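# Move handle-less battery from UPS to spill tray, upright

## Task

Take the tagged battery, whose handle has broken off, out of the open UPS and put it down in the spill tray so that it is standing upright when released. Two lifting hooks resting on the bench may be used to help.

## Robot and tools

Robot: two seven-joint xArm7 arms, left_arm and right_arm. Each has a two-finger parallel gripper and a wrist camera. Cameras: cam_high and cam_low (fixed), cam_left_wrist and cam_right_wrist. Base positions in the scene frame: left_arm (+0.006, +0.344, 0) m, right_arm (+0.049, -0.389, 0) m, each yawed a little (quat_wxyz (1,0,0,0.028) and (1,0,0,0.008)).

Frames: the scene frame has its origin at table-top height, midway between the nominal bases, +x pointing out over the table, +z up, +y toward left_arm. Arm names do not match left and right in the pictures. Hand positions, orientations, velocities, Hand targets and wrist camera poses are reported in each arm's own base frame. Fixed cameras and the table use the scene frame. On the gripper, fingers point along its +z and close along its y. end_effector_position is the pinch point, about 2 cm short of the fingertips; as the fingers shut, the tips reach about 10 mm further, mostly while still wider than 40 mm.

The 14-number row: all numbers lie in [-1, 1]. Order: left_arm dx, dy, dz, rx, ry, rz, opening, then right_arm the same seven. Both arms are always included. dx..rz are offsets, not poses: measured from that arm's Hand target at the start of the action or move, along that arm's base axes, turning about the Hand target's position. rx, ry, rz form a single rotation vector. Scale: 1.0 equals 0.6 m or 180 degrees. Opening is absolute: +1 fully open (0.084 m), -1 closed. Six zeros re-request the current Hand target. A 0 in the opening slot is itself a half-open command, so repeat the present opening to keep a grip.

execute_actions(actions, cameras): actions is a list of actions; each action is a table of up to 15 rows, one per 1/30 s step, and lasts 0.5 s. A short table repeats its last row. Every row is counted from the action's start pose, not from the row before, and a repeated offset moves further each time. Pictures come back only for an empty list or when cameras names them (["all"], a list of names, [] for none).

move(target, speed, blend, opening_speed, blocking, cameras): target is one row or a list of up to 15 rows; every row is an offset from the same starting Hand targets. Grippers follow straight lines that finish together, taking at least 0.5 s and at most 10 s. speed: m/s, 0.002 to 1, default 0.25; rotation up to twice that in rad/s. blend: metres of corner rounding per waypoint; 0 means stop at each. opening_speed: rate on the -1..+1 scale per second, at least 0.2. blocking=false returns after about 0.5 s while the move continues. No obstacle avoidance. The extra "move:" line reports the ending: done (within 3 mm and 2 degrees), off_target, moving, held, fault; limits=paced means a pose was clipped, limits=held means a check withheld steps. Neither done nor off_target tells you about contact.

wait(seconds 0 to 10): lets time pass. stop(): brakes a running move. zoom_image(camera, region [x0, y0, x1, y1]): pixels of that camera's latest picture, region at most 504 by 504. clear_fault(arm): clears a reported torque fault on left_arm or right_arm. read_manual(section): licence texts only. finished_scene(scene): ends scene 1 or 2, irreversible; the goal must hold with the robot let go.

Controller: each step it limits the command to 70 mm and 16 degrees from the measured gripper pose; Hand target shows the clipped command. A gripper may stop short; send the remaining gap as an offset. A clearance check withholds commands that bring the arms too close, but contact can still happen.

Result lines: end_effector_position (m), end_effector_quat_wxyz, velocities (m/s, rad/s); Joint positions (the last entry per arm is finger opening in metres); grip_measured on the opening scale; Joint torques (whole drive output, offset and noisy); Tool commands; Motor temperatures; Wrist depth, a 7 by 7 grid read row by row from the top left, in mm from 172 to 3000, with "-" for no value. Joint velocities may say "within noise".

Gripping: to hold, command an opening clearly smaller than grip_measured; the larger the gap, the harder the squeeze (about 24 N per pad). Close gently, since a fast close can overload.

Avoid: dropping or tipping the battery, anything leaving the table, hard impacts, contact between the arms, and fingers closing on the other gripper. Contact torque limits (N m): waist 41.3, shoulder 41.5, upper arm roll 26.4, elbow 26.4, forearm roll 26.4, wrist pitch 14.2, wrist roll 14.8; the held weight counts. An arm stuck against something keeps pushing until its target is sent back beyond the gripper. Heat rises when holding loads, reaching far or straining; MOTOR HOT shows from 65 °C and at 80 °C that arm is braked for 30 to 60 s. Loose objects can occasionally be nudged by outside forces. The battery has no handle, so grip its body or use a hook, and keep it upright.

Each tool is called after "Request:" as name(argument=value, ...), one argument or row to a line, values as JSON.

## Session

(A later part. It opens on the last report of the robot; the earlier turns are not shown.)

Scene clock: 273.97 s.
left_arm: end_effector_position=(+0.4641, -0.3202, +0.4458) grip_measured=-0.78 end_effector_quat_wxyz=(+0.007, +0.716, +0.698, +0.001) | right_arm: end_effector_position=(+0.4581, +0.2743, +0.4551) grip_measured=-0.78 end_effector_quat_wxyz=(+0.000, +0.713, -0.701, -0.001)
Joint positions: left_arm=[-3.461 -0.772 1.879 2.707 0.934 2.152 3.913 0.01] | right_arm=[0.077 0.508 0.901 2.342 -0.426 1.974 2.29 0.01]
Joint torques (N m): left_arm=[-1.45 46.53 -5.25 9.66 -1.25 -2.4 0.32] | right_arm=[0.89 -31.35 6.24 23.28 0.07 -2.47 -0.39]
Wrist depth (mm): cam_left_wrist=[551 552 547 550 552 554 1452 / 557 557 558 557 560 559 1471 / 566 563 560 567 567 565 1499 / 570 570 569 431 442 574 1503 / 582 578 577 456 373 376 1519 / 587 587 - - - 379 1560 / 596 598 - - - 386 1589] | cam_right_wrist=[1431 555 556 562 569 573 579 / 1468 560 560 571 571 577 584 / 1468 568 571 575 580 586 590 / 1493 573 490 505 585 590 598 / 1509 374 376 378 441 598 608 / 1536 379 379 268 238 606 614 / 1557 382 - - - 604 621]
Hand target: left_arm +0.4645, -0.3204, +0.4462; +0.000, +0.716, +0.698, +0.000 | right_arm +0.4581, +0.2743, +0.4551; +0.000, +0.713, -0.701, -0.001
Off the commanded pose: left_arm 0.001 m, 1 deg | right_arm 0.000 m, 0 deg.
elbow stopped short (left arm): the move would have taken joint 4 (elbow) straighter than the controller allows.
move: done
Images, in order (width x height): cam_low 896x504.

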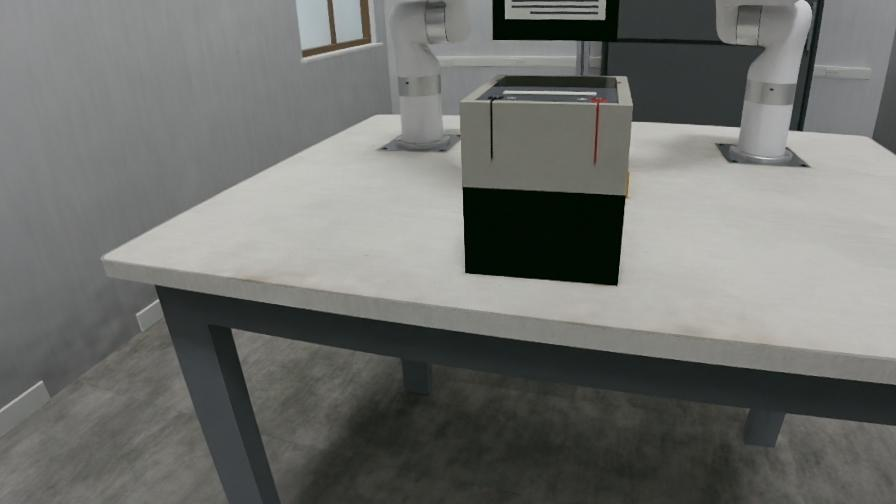

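Request:
move(
  target=[
    [-0.0833,0.0014,0,0,0,0,-1,-0.0834,-0.002,0,0,0,0,-1],
    [-0.303,0.005,0,0,0,0,-1,-0.3035,-0.0072,0,0,0,0,-1],
  ],
  speed=[0.07,0.09],
  blend=[0.02,0],
  cameras=["cam_high","cam_low"],
)

Scene clock: 287.97 s.
left_arm: end_effector_position=(+0.2827, -0.3174, +0.4462) grip_measured=-0.78 end_effector_quat_wxyz=(+0.000, +0.716, +0.698, +0.000) | right_arm: end_effector_position=(+0.2760, +0.2700, +0.4551) grip_measured=-0.78 end_effector_quat_wxyz=(+0.000, +0.713, -0.701, -0.001)
Joint positions: left_arm=[-2.553 -0.566 1.137 1.681 0.538 1.893 3.44 0.01] | right_arm=[-0.305 -0.354 0.8 1.56 0.26 1.804 2.08 0.01]
Joint torques (N m): left_arm=[-0.71 10.8 -10.42 18.78 -0.88 -3.33 -0.08] | right_arm=[1.33 -9.04 -6.18 26.63 2.22 -2.6 -0.39]
Wrist depth (mm): cam_left_wrist=[556 554 555 553 555 554 556 / 563 563 559 563 559 560 560 / 570 572 570 568 569 570 566 / 578 575 577 575 576 481 490 / 586 587 586 577 578 447 430 / 594 595 - - - 397 458 / 600 601 - - - 477 457] | cam_right_wrist=[549 555 563 565 568 572 578 / 559 562 565 568 579 582 584 / 562 566 572 578 579 586 593 / 454 470 576 580 592 593 599 / 372 469 455 585 596 602 607 / 396 475 387 270 239 609 615 / 396 480 - - - 616 623]
Hand target: left_arm +0.2827, -0.3174, +0.4462; +0.000, +0.716, +0.698, +0.000 | right_arm +0.2760, +0.2700, +0.4551; +0.000, +0.713, -0.701, -0.001
Off the commanded pose: left_arm 0.000 m, 0 deg | right_arm 0.000 m, 0 deg.
move: done
Images, in order (width x height): cam_high 896x504, cam_low 896x504.

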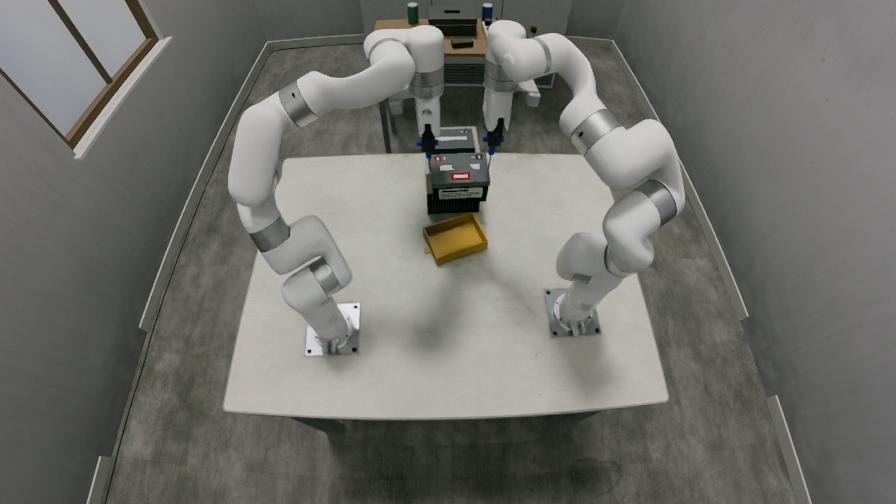

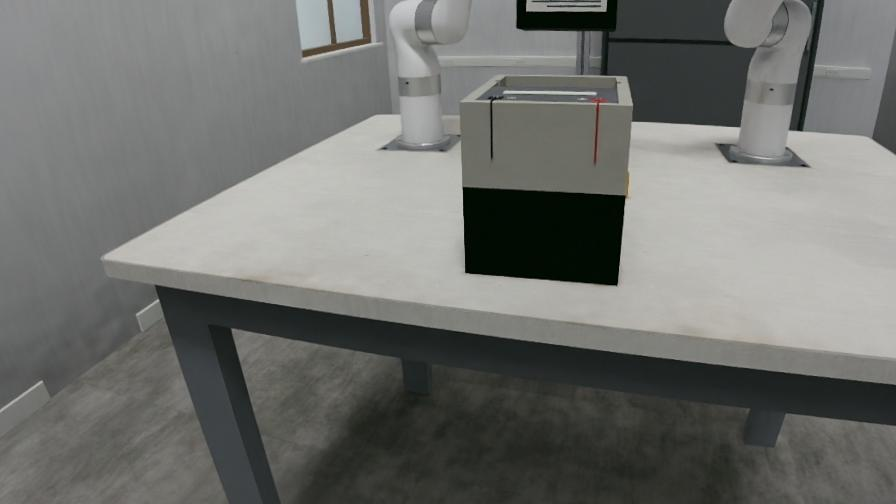

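Request:
move(
  target=[
    [-0.0193,-0.001,0,0,0,0.0475,-1,0.0193,0.0018,0,0,0,0.0475,-1],
    [-0.0382,-0.0048,0,0,0,0.095,-1,0.038,0.0063,0,0,0,0.095,-1],
  ],
  speed=0.06,
  blend=[0.004,0],
)

Request:
move(
  target=[0,0,-0.2667,0,0,0,-1,0,0,-0.2667,0,0,0,-1],
  speed=0.07,
  cameras=["all"],
)

Scene clock: 297.83 s.
left_arm: end_effector_position=(+0.2598, -0.3203, +0.4462) grip_measured=-0.78 end_effector_quat_wxyz=(+0.000, +0.604, +0.797, +0.000) | right_arm: end_effector_position=(+0.2988, +0.2738, +0.4551) grip_measured=-0.78 end_effector_quat_wxyz=(+0.000, +0.809, -0.588, -0.001)
Joint positions: left_arm=[-2.455 -0.512 1.074 1.627 0.465 1.857 3.138 0.01] | right_arm=[-0.271 -0.243 0.823 1.619 0.183 1.783 1.833 0.01]
Joint torques (N m): left_arm=[0.55 8.37 -8.99 19.75 -0.96 -2.41 -0.23] | right_arm=[0.31 -9.23 -4.71 27.63 -0.96 -2.56 -0.44]
Wrist depth (mm): cam_left_wrist=[555 554 555 555 553 553 552 / 563 559 560 560 561 562 559 / 571 571 571 571 569 567 568 / 578 574 579 574 573 573 575 / 586 590 585 539 576 502 581 / 593 592 - - - 391 438 / 601 602 - - - 432 451] | cam_right_wrist=[549 556 560 561 571 571 571 / 551 559 564 569 575 579 580 / 361 446 567 577 582 587 590 / 366 464 465 579 588 594 601 / 372 470 488 585 597 603 606 / 392 469 - 271 242 610 615 / 380 391 - - - 616 622]
Hand target: left_arm +0.2598, -0.3203, +0.4462; +0.000, +0.604, +0.797, +0.000 | right_arm +0.2988, +0.2738, +0.4551; +0.000, +0.809, -0.588, -0.001
Off the commanded pose: left_arm 0.000 m, 0 deg | right_arm 0.000 m, 0 deg.
move: done

Scene clock: 300.57 s.
left_arm: end_effector_position=(+0.2598, -0.3203, +0.2862) grip_measured=-0.78 end_effector_quat_wxyz=(+0.000, +0.604, +0.797, +0.000) | right_arm: end_effector_position=(+0.2988, +0.2738, +0.2951) grip_measured=-0.78 end_effector_quat_wxyz=(+0.000, +0.809, -0.588, -0.001)
Joint positions: left_arm=[-2.336 -0.703 1.098 1.091 0.616 1.479 3.018 0.01] | right_arm=[-0.226 -0.39 0.818 1.059 0.29 1.344 1.742 0.01]
Joint torques (N m): left_arm=[-0.64 4.25 -11.2 21.02 0.82 -2.68 -0.2] | right_arm=[0.25 -8.8 -6.87 28.94 1.03 -2.73 -0.44]
Wrist depth (mm): cam_left_wrist=[402 401 401 400 401 399 398 / 406 406 406 405 404 405 403 / 411 412 412 409 411 411 410 / 418 417 416 414 413 416 415 / 424 424 421 417 416 420 418 / 428 428 427 - - 376 324 / 434 434 - - - 367 291] | cam_right_wrist=[397 400 403 406 412 415 419 / 399 403 409 411 416 420 423 / 245 371 413 418 421 422 429 / 294 212 411 419 425 430 433 / 306 233 421 421 427 435 440 / 310 244 425 269 242 440 445 / 313 264 - - - 446 452]
Hand target: left_arm +0.2598, -0.3203, +0.2862; +0.000, +0.604, +0.797, +0.000 | right_arm +0.2988, +0.2738, +0.2951; +0.000, +0.809, -0.588, -0.001
Off the commanded pose: left_arm 0.000 m, 0 deg | right_arm 0.000 m, 0 deg.
move: done
camera_calibration:
cam_left_wrist: T_world_to_cam=[[0.958045, 0.286587, 0.0042473, -0.127693], [0.284281, -0.952017, 0.113349, -0.3642], [0.0365279, -0.107386, -0.993546, 0.378205], [0, 0, 0, 1]] pos_world=[0.212055, -0.269515, 0.417588]
cam_right_wrist: T_world_to_cam=[[-0.937201, -0.34699, 0.0353829, 0.389907], [-0.340654, 0.932402, 0.12075, -0.138598], [-0.07489, 0.101113, -0.992052, 0.419208], [0, 0, 0, 1]] pos_world=[0.349602, 0.222135, 0.418815]

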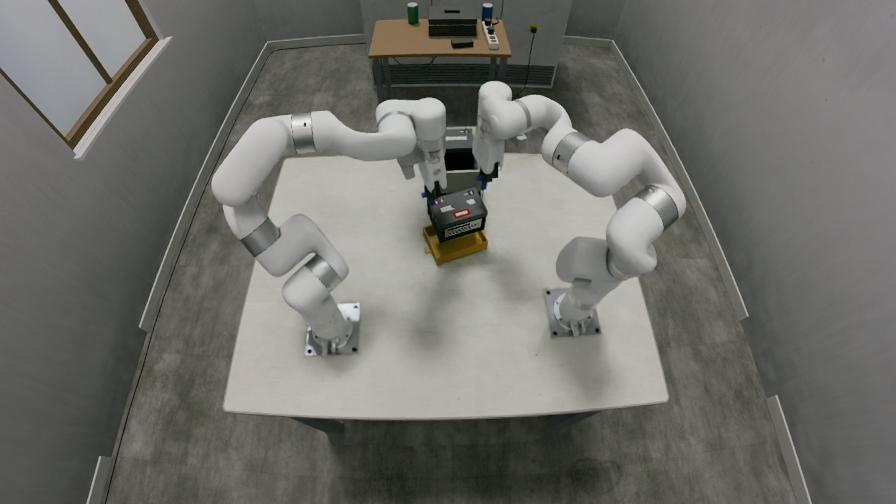

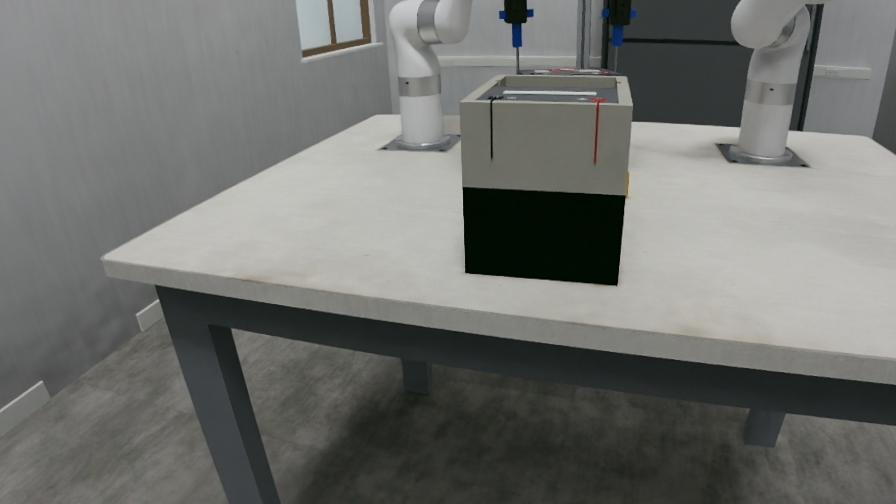

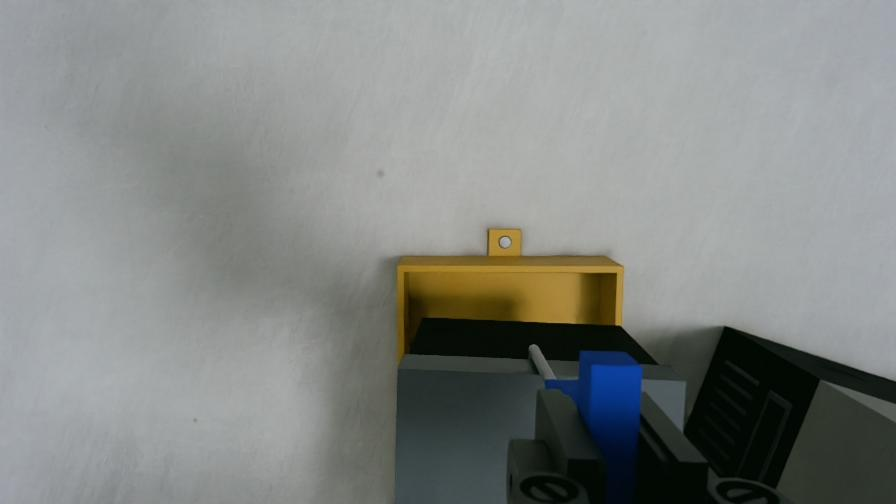

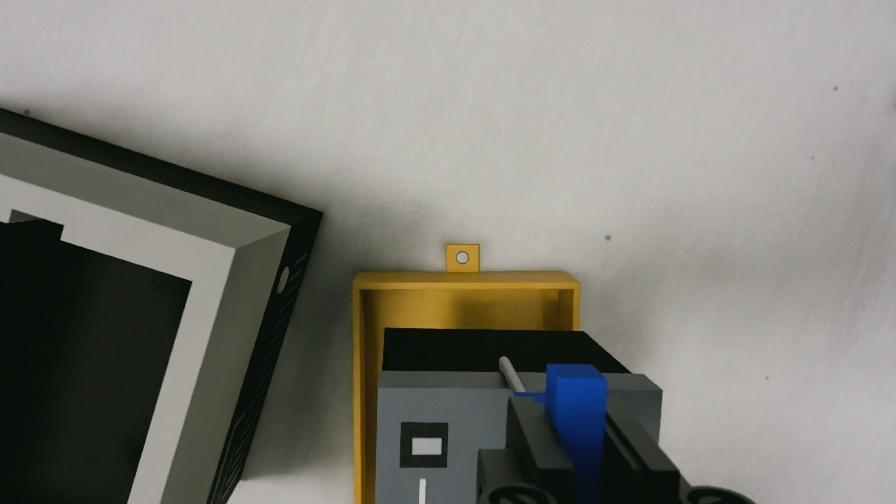

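Request:
move(
  target=[0.0025,0.005,-0.1,0,0,0,-1,0.0025,0.005,-0.1,0,0,0,-1],
  speed=0.06,
  cameras=["cam_high","cam_left_wrist","cam_right_wrist"],
)

Scene clock: 317.70 s.
left_arm: end_effector_position=(+0.2613, -0.3173, +0.2262) grip_measured=-0.78 end_effector_quat_wxyz=(+0.000, +0.604, +0.797, +0.000) | right_arm: end_effector_position=(+0.3003, +0.2768, +0.2351) grip_measured=-0.78 end_effector_quat_wxyz=(+0.000, +0.809, -0.588, -0.001)
Joint positions: left_arm=[-2.335 -0.727 1.189 0.951 0.686 1.336 2.993 0.01] | right_arm=[-0.232 -0.346 0.882 0.923 0.29 1.165 1.758 0.01]
Joint torques (N m): left_arm=[-0.76 6.66 -11.67 20.38 0.78 -2.81 -0.21] | right_arm=[-1.29 -9.16 -6.09 28.64 -0.26 -2.62 0.32]
Wrist depth (mm): cam_left_wrist=[344 342 344 342 341 342 341 / 348 348 347 346 347 345 345 / 352 352 353 351 351 352 351 / 357 357 356 355 355 354 354 / 362 362 361 316 315 359 361 / 366 367 366 - - 363 331 / 372 372 371 - - 365 288] | cam_right_wrist=[339 343 345 349 353 356 359 / 342 346 350 354 355 359 362 / 245 329 354 357 361 365 367 / - 205 357 361 365 369 371 / - 219 358 326 329 374 377 / - 230 366 268 243 379 383 / - 249 - - - 383 386]
Hand target: left_arm +0.2613, -0.3173, +0.2262; +0.000, +0.604, +0.797, +0.000 | right_arm +0.3003, +0.2768, +0.2351; +0.000, +0.809, -0.588, -0.001
Off the commanded pose: left_arm 0.000 m, 0 deg | right_arm 0.000 m, 0 deg.
move: done
camera_calibration:
cam_left_wrist: T_world_to_cam=[[0.958045, 0.286587, 0.0042473, -0.129734], [0.284281, -0.952017, 0.113349, -0.354969], [0.0365279, -0.107386, -0.993546, 0.318859], [0, 0, 0, 1]] pos_world=[0.213555, -0.266515, 0.357588]
cam_right_wrist: T_world_to_cam=[[-0.937208, -0.346981, 0.0352899, 0.394511], [-0.340657, 0.932406, 0.120716, -0.133627], [-0.0747906, 0.101114, -0.99206, 0.359461], [0, 0, 0, 1]] pos_world=[0.351102, 0.225135, 0.358815]
Images, in order (width x height): cam_high 896x504, cam_left_wrist 896x504, cam_right_wrist 896x504.

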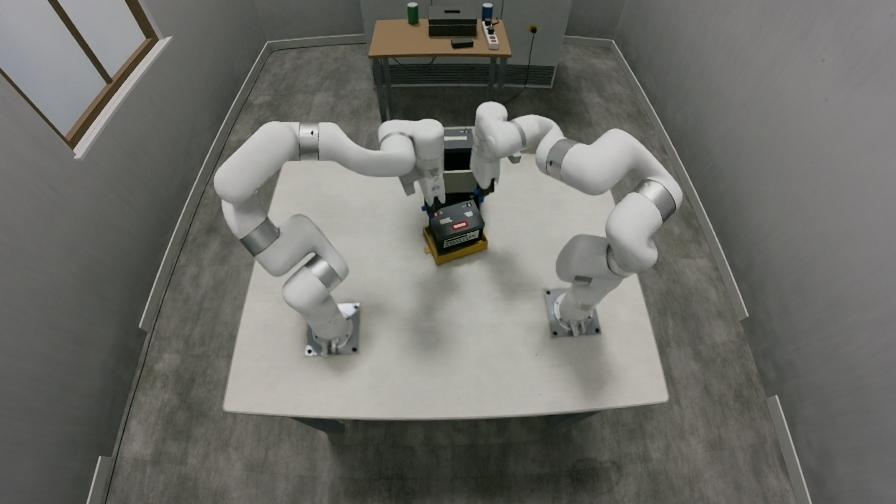

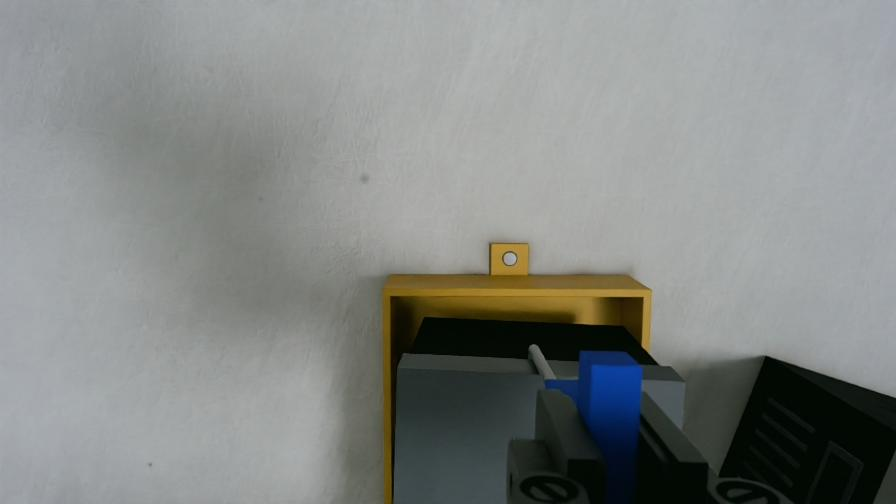

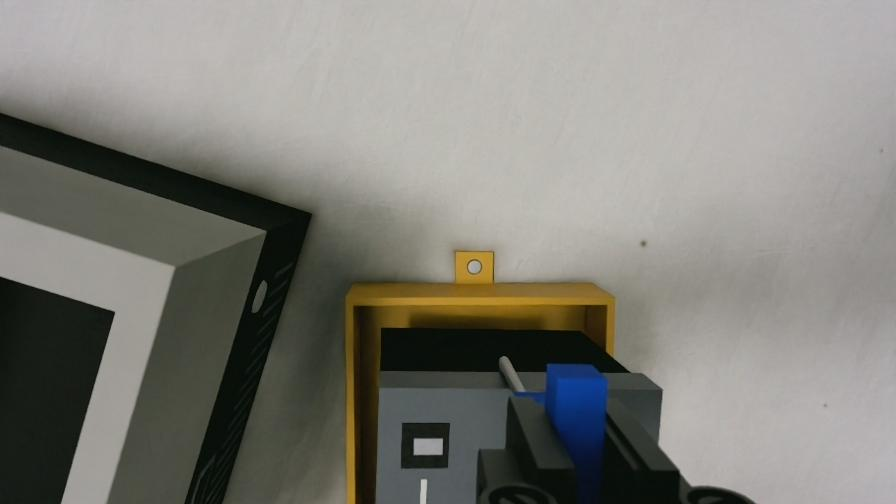

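Request:
move(
  target=[0,0,-0.05,0,0,0,-1,0,0,-0.05,0,0,0,-1],
  speed=0.04,
  cameras=["cam_left_wrist","cam_right_wrist"],
)

Request:
move(
  target=[0,0,-0.01,0,0,0,-1,0,0,-0.01,0,0,0,-1],
  speed=0.02,
)

Scene clock: 323.80 s.
left_arm: end_effector_position=(+0.2613, -0.3173, +0.1962) grip_measured=-0.78 end_effector_quat_wxyz=(+0.000, +0.604, +0.797, +0.000) | right_arm: end_effector_position=(+0.3003, +0.2768, +0.2051) grip_measured=-0.78 end_effector_quat_wxyz=(+0.000, +0.809, -0.588, -0.001)
Joint positions: left_arm=[-2.352 -0.726 1.253 0.896 0.724 1.261 2.979 0.01] | right_arm=[-0.241 -0.31 0.918 0.861 0.281 1.07 1.771 0.01]
Joint torques (N m): left_arm=[-0.93 8.15 -11.9 19.86 0.73 -2.7 -0.22] | right_arm=[-1.19 -9.66 -5.4 28.35 -0.28 -2.55 0.27]
Wrist depth (mm): cam_left_wrist=[314 314 313 313 313 313 312 / 318 318 317 316 316 317 316 / 322 322 322 321 321 321 321 / 326 326 326 325 326 325 324 / 333 331 330 300 300 328 330 / 336 334 335 - - 333 330 / 340 340 338 - - 337 289] | cam_right_wrist=[311 314 317 320 323 325 328 / 315 317 320 323 327 329 331 / 244 318 324 328 331 334 337 / - 208 329 331 335 337 340 / - 220 324 305 315 342 345 / - 231 336 268 242 347 349 / - 250 - - - 350 354]
Hand target: left_arm +0.2613, -0.3173, +0.1962; +0.000, +0.604, +0.797, +0.000 | right_arm +0.3003, +0.2768, +0.2051; +0.000, +0.809, -0.588, -0.001
Off the commanded pose: left_arm 0.000 m, 0 deg | right_arm 0.000 m, 0 deg.
move: done
camera_calibration:
cam_left_wrist: T_world_to_cam=[[0.958045, 0.286587, 0.0042473, -0.129607], [0.284281, -0.952017, 0.113349, -0.351569], [0.0365279, -0.107386, -0.993546, 0.289053], [0, 0, 0, 1]] pos_world=[0.213555, -0.266515, 0.327588]
cam_right_wrist: T_world_to_cam=[[-0.937208, -0.346981, 0.0352899, 0.39557], [-0.340657, 0.932406, 0.120716, -0.130005], [-0.0747906, 0.101114, -0.99206, 0.329699], [0, 0, 0, 1]] pos_world=[0.351102, 0.225135, 0.328815]
Images, in order (width x height): cam_left_wrist 896x504, cam_right_wrist 896x504.

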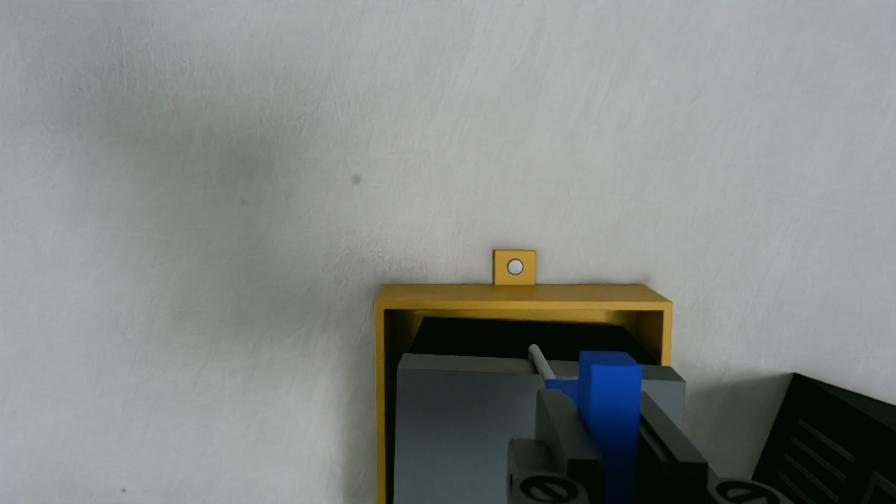

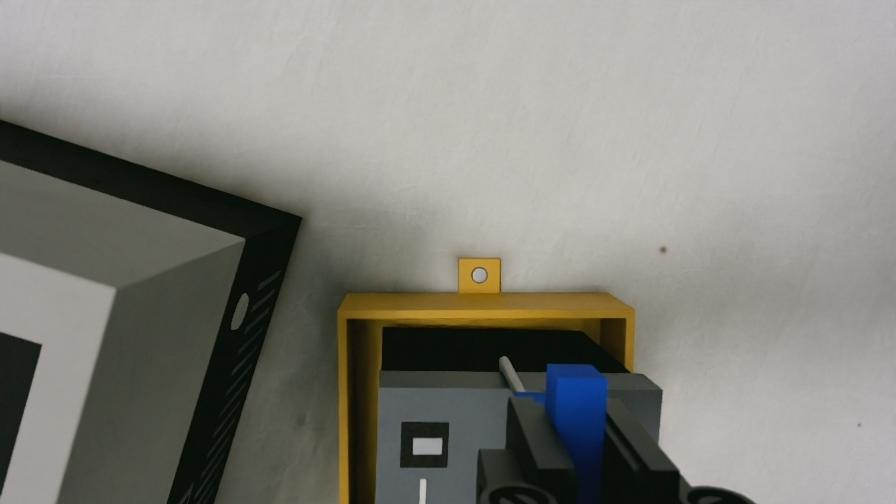

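Scene clock: 324.57 s.
left_arm: end_effector_position=(+0.2613, -0.3173, +0.1903) grip_measured=-0.78 end_effector_quat_wxyz=(+0.000, +0.604, +0.797, +0.000) | right_arm: end_effector_position=(+0.3003, +0.2768, +0.1991) grip_measured=-0.78 end_effector_quat_wxyz=(+0.000, +0.809, -0.588, -0.001)
Joint positions: left_arm=[-2.357 -0.726 1.267 0.886 0.731 1.245 2.976 0.01] | right_arm=[-0.243 -0.301 0.926 0.849 0.278 1.051 1.775 0.01]
Joint torques (N m): left_arm=[-1.11 8.59 -10.99 18.48 0.77 -2.69 -0.2] | right_arm=[-0.9 -9.87 -5.37 28.57 -0.17 -2.37 0.25]
Wrist depth (mm): cam_left_wrist=[309 308 307 308 307 307 307 / 312 312 311 311 311 310 310 / 317 317 316 316 316 315 315 / 321 321 320 320 319 319 318 / 325 325 323 300 300 323 324 / 329 330 329 - - 328 326 / 333 333 332 - - 332 288] | cam_right_wrist=[305 308 311 315 317 319 321 / 309 311 315 317 320 323 326 / 244 313 318 322 325 328 330 / - 205 323 326 328 331 335 / - 220 325 305 315 336 338 / - 231 328 268 242 340 345 / - 250 - - - 344 347]
Hand target: left_arm +0.2613, -0.3173, +0.1902; +0.000, +0.604, +0.797, +0.000 | right_arm +0.3003, +0.2768, +0.1991; +0.000, +0.809, -0.588, -0.001
Off the commanded pose: left_arm 0.000 m, 0 deg | right_arm 0.000 m, 0 deg.
move: done

Request:
move(
  target=[0,0,-0.01,0,0,0,-1,0,0,-0.01,0,0,0,-1],
  speed=0.02,
  cameras=["cam_high"],
)

Request:
move(
  target=[0,0,-0.008,0,0,0,-1,0,0,-0.008,0,0,0,-1],
  speed=0.02,
  cameras=["cam_left_wrist","cam_right_wrist"],
)

Scene clock: 328.23 s.
left_arm: end_effector_position=(+0.2613, -0.3173, +0.1842) grip_measured=-0.78 end_effector_quat_wxyz=(+0.000, +0.604, +0.797, +0.000) | right_arm: end_effector_position=(+0.3003, +0.2768, +0.1931) grip_measured=-0.78 end_effector_quat_wxyz=(+0.000, +0.809, -0.588, -0.001)
Joint positions: left_arm=[-2.362 -0.725 1.282 0.876 0.739 1.23 2.973 0.01] | right_arm=[-0.246 -0.291 0.934 0.838 0.274 1.032 1.78 0.01]
Joint torques (N m): left_arm=[-0.93 9.54 -7.93 13.26 1 -1.7 -0.13] | right_arm=[0.11 -5.12 -2.57 19.57 0.83 -1.81 0.26]
Wrist depth (mm): cam_left_wrist=[303 302 303 302 301 302 301 / 306 306 305 305 305 305 304 / 311 310 311 310 309 309 309 / 314 314 314 314 313 313 313 / 320 320 318 297 298 317 318 / 324 323 324 - - 322 321 / 328 327 326 - - 326 288] | cam_right_wrist=[300 303 307 308 311 315 316 / 303 307 309 313 315 317 321 / 244 308 313 316 320 322 324 / - 208 316 320 323 326 328 / - 219 319 304 314 329 332 / - 229 324 265 241 334 336 / - 248 - - - 340 341]
Hand target: left_arm +0.2613, -0.3173, +0.1842; +0.000, +0.604, +0.797, +0.000 | right_arm +0.3003, +0.2768, +0.1931; +0.000, +0.809, -0.588, -0.001
Off the commanded pose: left_arm 0.000 m, 0 deg | right_arm 0.000 m, 0 deg.
move: done
Images, in order (width x height): cam_high 896x504.

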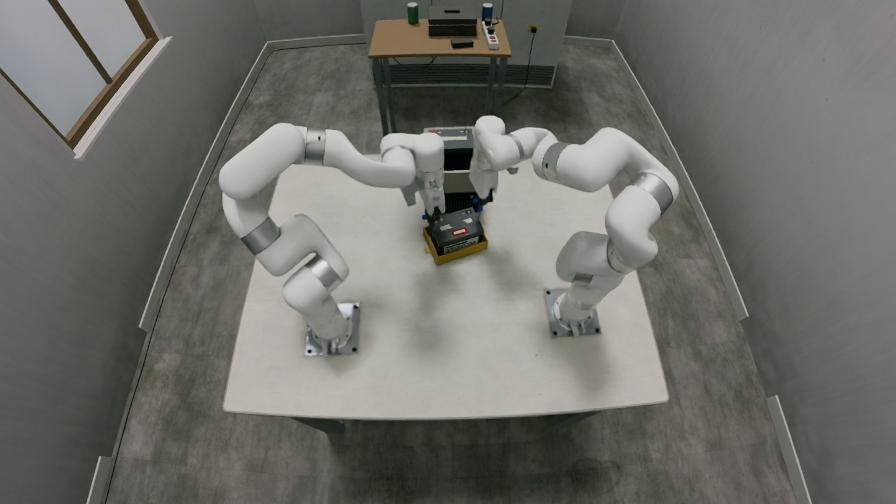

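Scene clock: 329.00 s.
left_arm: end_effector_position=(+0.2613, -0.3173, +0.1794) grip_measured=-0.78 end_effector_quat_wxyz=(+0.000, +0.604, +0.797, +0.000) | right_arm: end_effector_position=(+0.3003, +0.2768, +0.1883) grip_measured=-0.78 end_effector_quat_wxyz=(+0.000, +0.809, -0.588, -0.001)
Joint positions: left_arm=[-2.367 -0.724 1.294 0.868 0.746 1.217 2.971 0.01] | right_arm=[-0.249 -0.283 0.941 0.829 0.27 1.016 1.784 0.01]
Joint torques (N m): left_arm=[-0.81 9.56 -8.02 13.33 0.93 -1.4 -0.22] | right_arm=[0.02 -5.28 -2.34 19.6 0.92 -1.53 0.23]
Wrist depth (mm): cam_left_wrist=[298 298 298 297 298 296 297 / 301 301 302 301 300 300 300 / 306 306 305 304 305 305 305 / 310 310 310 309 309 308 308 / 315 315 312 286 291 313 313 / 318 318 319 219 - 316 315 / 323 322 320 - - 321 288] | cam_right_wrist=[296 298 301 304 307 309 311 / 298 302 304 308 311 313 315 / 244 303 309 311 316 317 319 / - 208 312 315 318 321 324 / - 219 314 304 315 325 327 / - 229 319 265 240 329 331 / - 249 - - - 333 335]
Hand target: left_arm +0.2613, -0.3173, +0.1794; +0.000, +0.604, +0.797, +0.000 | right_arm +0.3003, +0.2768, +0.1883; +0.000, +0.809, -0.588, -0.001
Off the commanded pose: left_arm 0.000 m, 0 deg | right_arm 0.000 m, 0 deg.
move: done
camera_calibration:
cam_left_wrist: T_world_to_cam=[[0.958045, 0.286587, 0.0042473, -0.129536], [0.284281, -0.952017, 0.113349, -0.349665], [0.0365279, -0.107386, -0.993546, 0.272361], [0, 0, 0, 1]] pos_world=[0.213555, -0.266515, 0.310788]
cam_right_wrist: T_world_to_cam=[[-0.937201, -0.34699, 0.0353829, 0.396133], [-0.340654, 0.932402, 0.12075, -0.127988], [-0.07489, 0.101113, -0.992052, 0.313065], [0, 0, 0, 1]] pos_world=[0.351102, 0.225135, 0.312015]
Images, in order (width x height): cam_left_wrist 896x504, cam_right_wrist 896x504.

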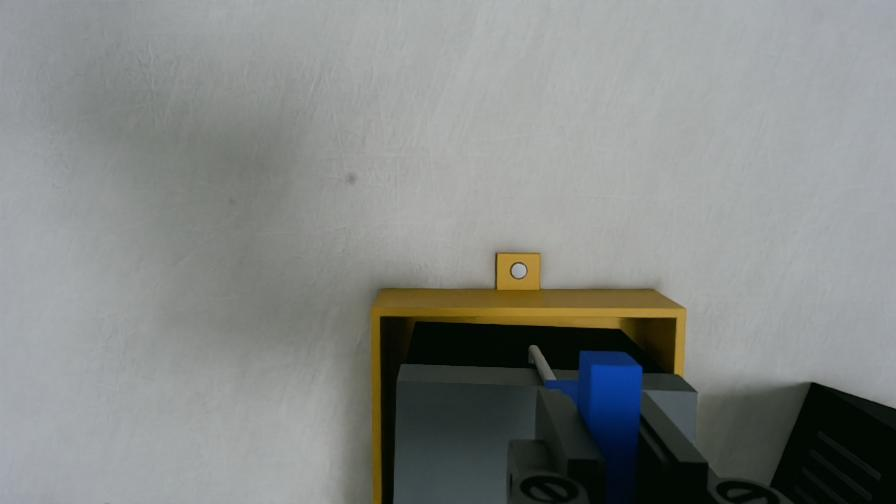

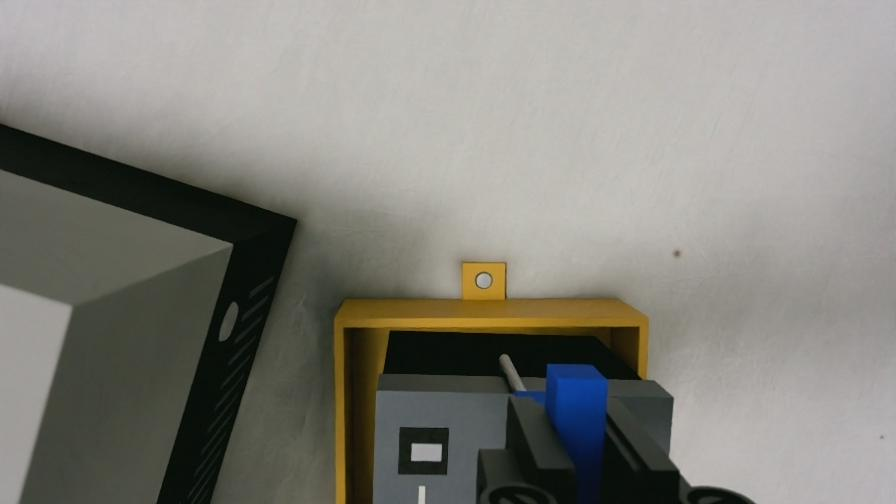

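Request:
move(
  target=[-0.0072,0.0257,0,0,0,0,-1,0.0082,-0.0254,0,0,0,0,-1],
  speed=0.04,
  cameras=["cam_left_wrist","cam_right_wrist"],
)

Scene clock: 332.13 s.
left_arm: end_effector_position=(+0.2570, -0.3019, +0.1794) grip_measured=-0.78 end_effector_quat_wxyz=(+0.000, +0.604, +0.797, +0.000) | right_arm: end_effector_position=(+0.3052, +0.2616, +0.1883) grip_measured=-0.78 end_effector_quat_wxyz=(+0.000, +0.809, -0.588, -0.001)
Joint positions: left_arm=[-2.294 -0.754 1.24 0.821 0.757 1.23 2.97 0.01] | right_arm=[-0.249 -0.304 0.904 0.808 0.282 1.019 1.737 0.01]
Joint torques (N m): left_arm=[0.27 5.3 -8.9 13.22 0.69 -0.94 -0.24] | right_arm=[-0.78 -7.95 -4.44 18.9 0.89 -1.21 -0.48]
Wrist depth (mm): cam_left_wrist=[299 298 298 297 297 297 297 / 301 301 301 301 300 300 300 / 306 306 305 305 305 305 305 / 310 309 309 309 309 309 309 / 315 314 313 312 312 312 313 / 319 319 318 - - 316 317 / 323 322 321 - - 321 298] | cam_right_wrist=[296 298 300 304 307 308 311 / 299 302 305 308 311 312 316 / 301 306 309 311 314 316 319 / 204 247 312 315 317 321 323 / - 204 315 316 320 324 328 / - 231 318 277 278 328 332 / - 240 - - - 332 336]
Hand target: left_arm +0.2570, -0.3019, +0.1794; +0.000, +0.604, +0.797, +0.000 | right_arm +0.3052, +0.2616, +0.1883; +0.000, +0.809, -0.588, -0.001
Off the commanded pose: left_arm 0.000 m, 0 deg | right_arm 0.000 m, 0 deg.
move: done
camera_calibration:
cam_left_wrist: T_world_to_cam=[[0.958053, 0.286559, 0.00425082, -0.129839], [0.284253, -0.952025, 0.113349, -0.333777], [0.0365281, -0.107387, -0.993546, 0.274172], [0, 0, 0, 1]] pos_world=[0.209255, -0.251115, 0.310788]
cam_right_wrist: T_world_to_cam=[[-0.937201, -0.34699, 0.0353829, 0.395451], [-0.340654, 0.932402, 0.12075, -0.112146], [-0.07489, 0.101113, -0.992052, 0.314969], [0, 0, 0, 1]] pos_world=[0.356002, 0.209935, 0.312015]
Images, in order (width x height): cam_left_wrist 896x504, cam_right_wrist 896x504.

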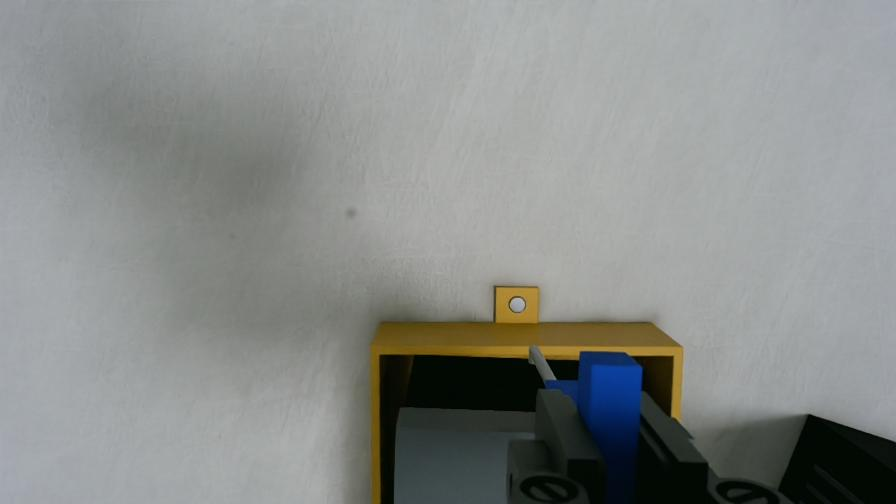

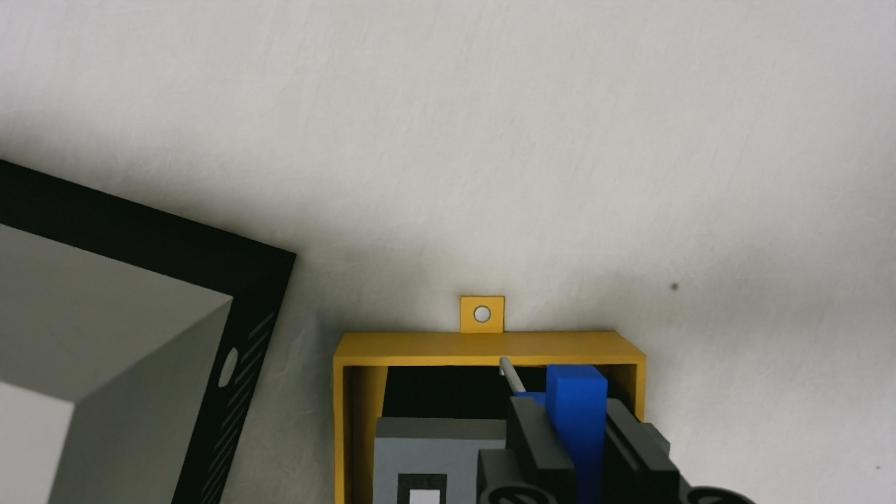

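Request:
move(
  target=[
    [0,0,0.283,0,0,0,-1,0,0,0.283,0,0,0,-1],
    [0,0.2,0.283,0,0,0,-1,0,-0.2,0.283,0,0,0,-1],
  ],
  speed=[0.09,0.15],
  cameras=["cam_high"],
)

Scene clock: 337.73 s.
left_arm: end_effector_position=(+0.2570, -0.1819, +0.3492) grip_measured=-0.78 end_effector_quat_wxyz=(+0.000, +0.604, +0.797, +0.000) | right_arm: end_effector_position=(+0.3052, +0.1416, +0.3581) grip_measured=-0.78 end_effector_quat_wxyz=(+0.000, +0.809, -0.588, -0.001)
Joint positions: left_arm=[-1.987 -0.997 0.753 1.021 0.632 1.811 3.095 0.01] | right_arm=[-0.261 -0.557 0.494 1.052 0.255 1.556 1.419 0.01]
Joint torques (N m): left_arm=[0.14 8.04 -8.24 12.3 0.72 -0.94 0.31] | right_arm=[-1.28 -6.6 -4.72 19.19 -0.5 -1.43 -0.38]
Wrist depth (mm): cam_left_wrist=[463 461 460 461 460 460 460 / 468 467 468 467 466 466 466 / 474 476 474 473 475 473 473 / 481 480 481 480 481 480 477 / 488 488 484 485 486 487 484 / 494 495 493 490 490 492 491 / 500 501 - - - 497 497] | cam_right_wrist=[456 459 463 467 474 478 479 / 461 465 469 473 479 482 488 / 468 472 474 480 486 486 489 / 474 479 482 486 491 498 497 / 465 483 486 493 496 502 506 / 353 402 490 496 504 509 514 / 299 338 - - - 514 520]
Hand target: left_arm +0.2570, -0.1819, +0.3492; +0.000, +0.604, +0.797, +0.000 | right_arm +0.3052, +0.1416, +0.3581; +0.000, +0.809, -0.588, -0.001
Off the commanded pose: left_arm 0.000 m, 0 deg | right_arm 0.000 m, 0 deg.
move: done
Images, in order (width x height): cam_high 896x504.

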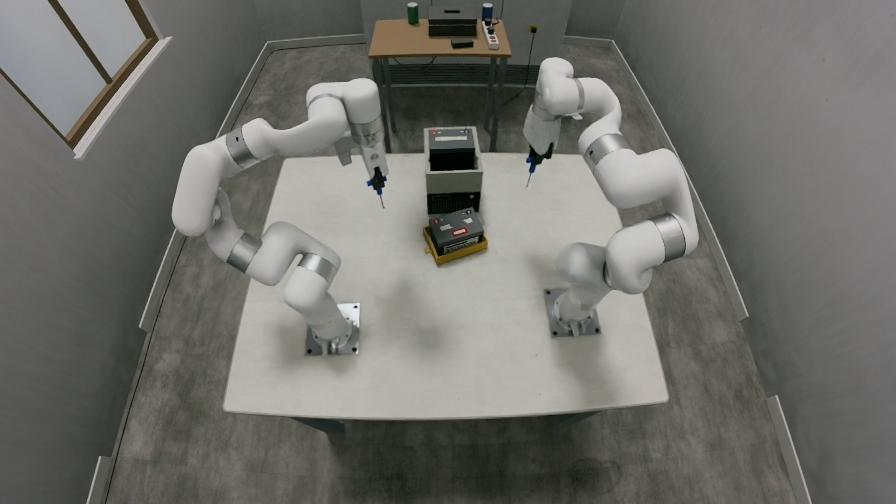

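Request:
finished_scene(
  scene=2,
)

The scene is finished: the task was done.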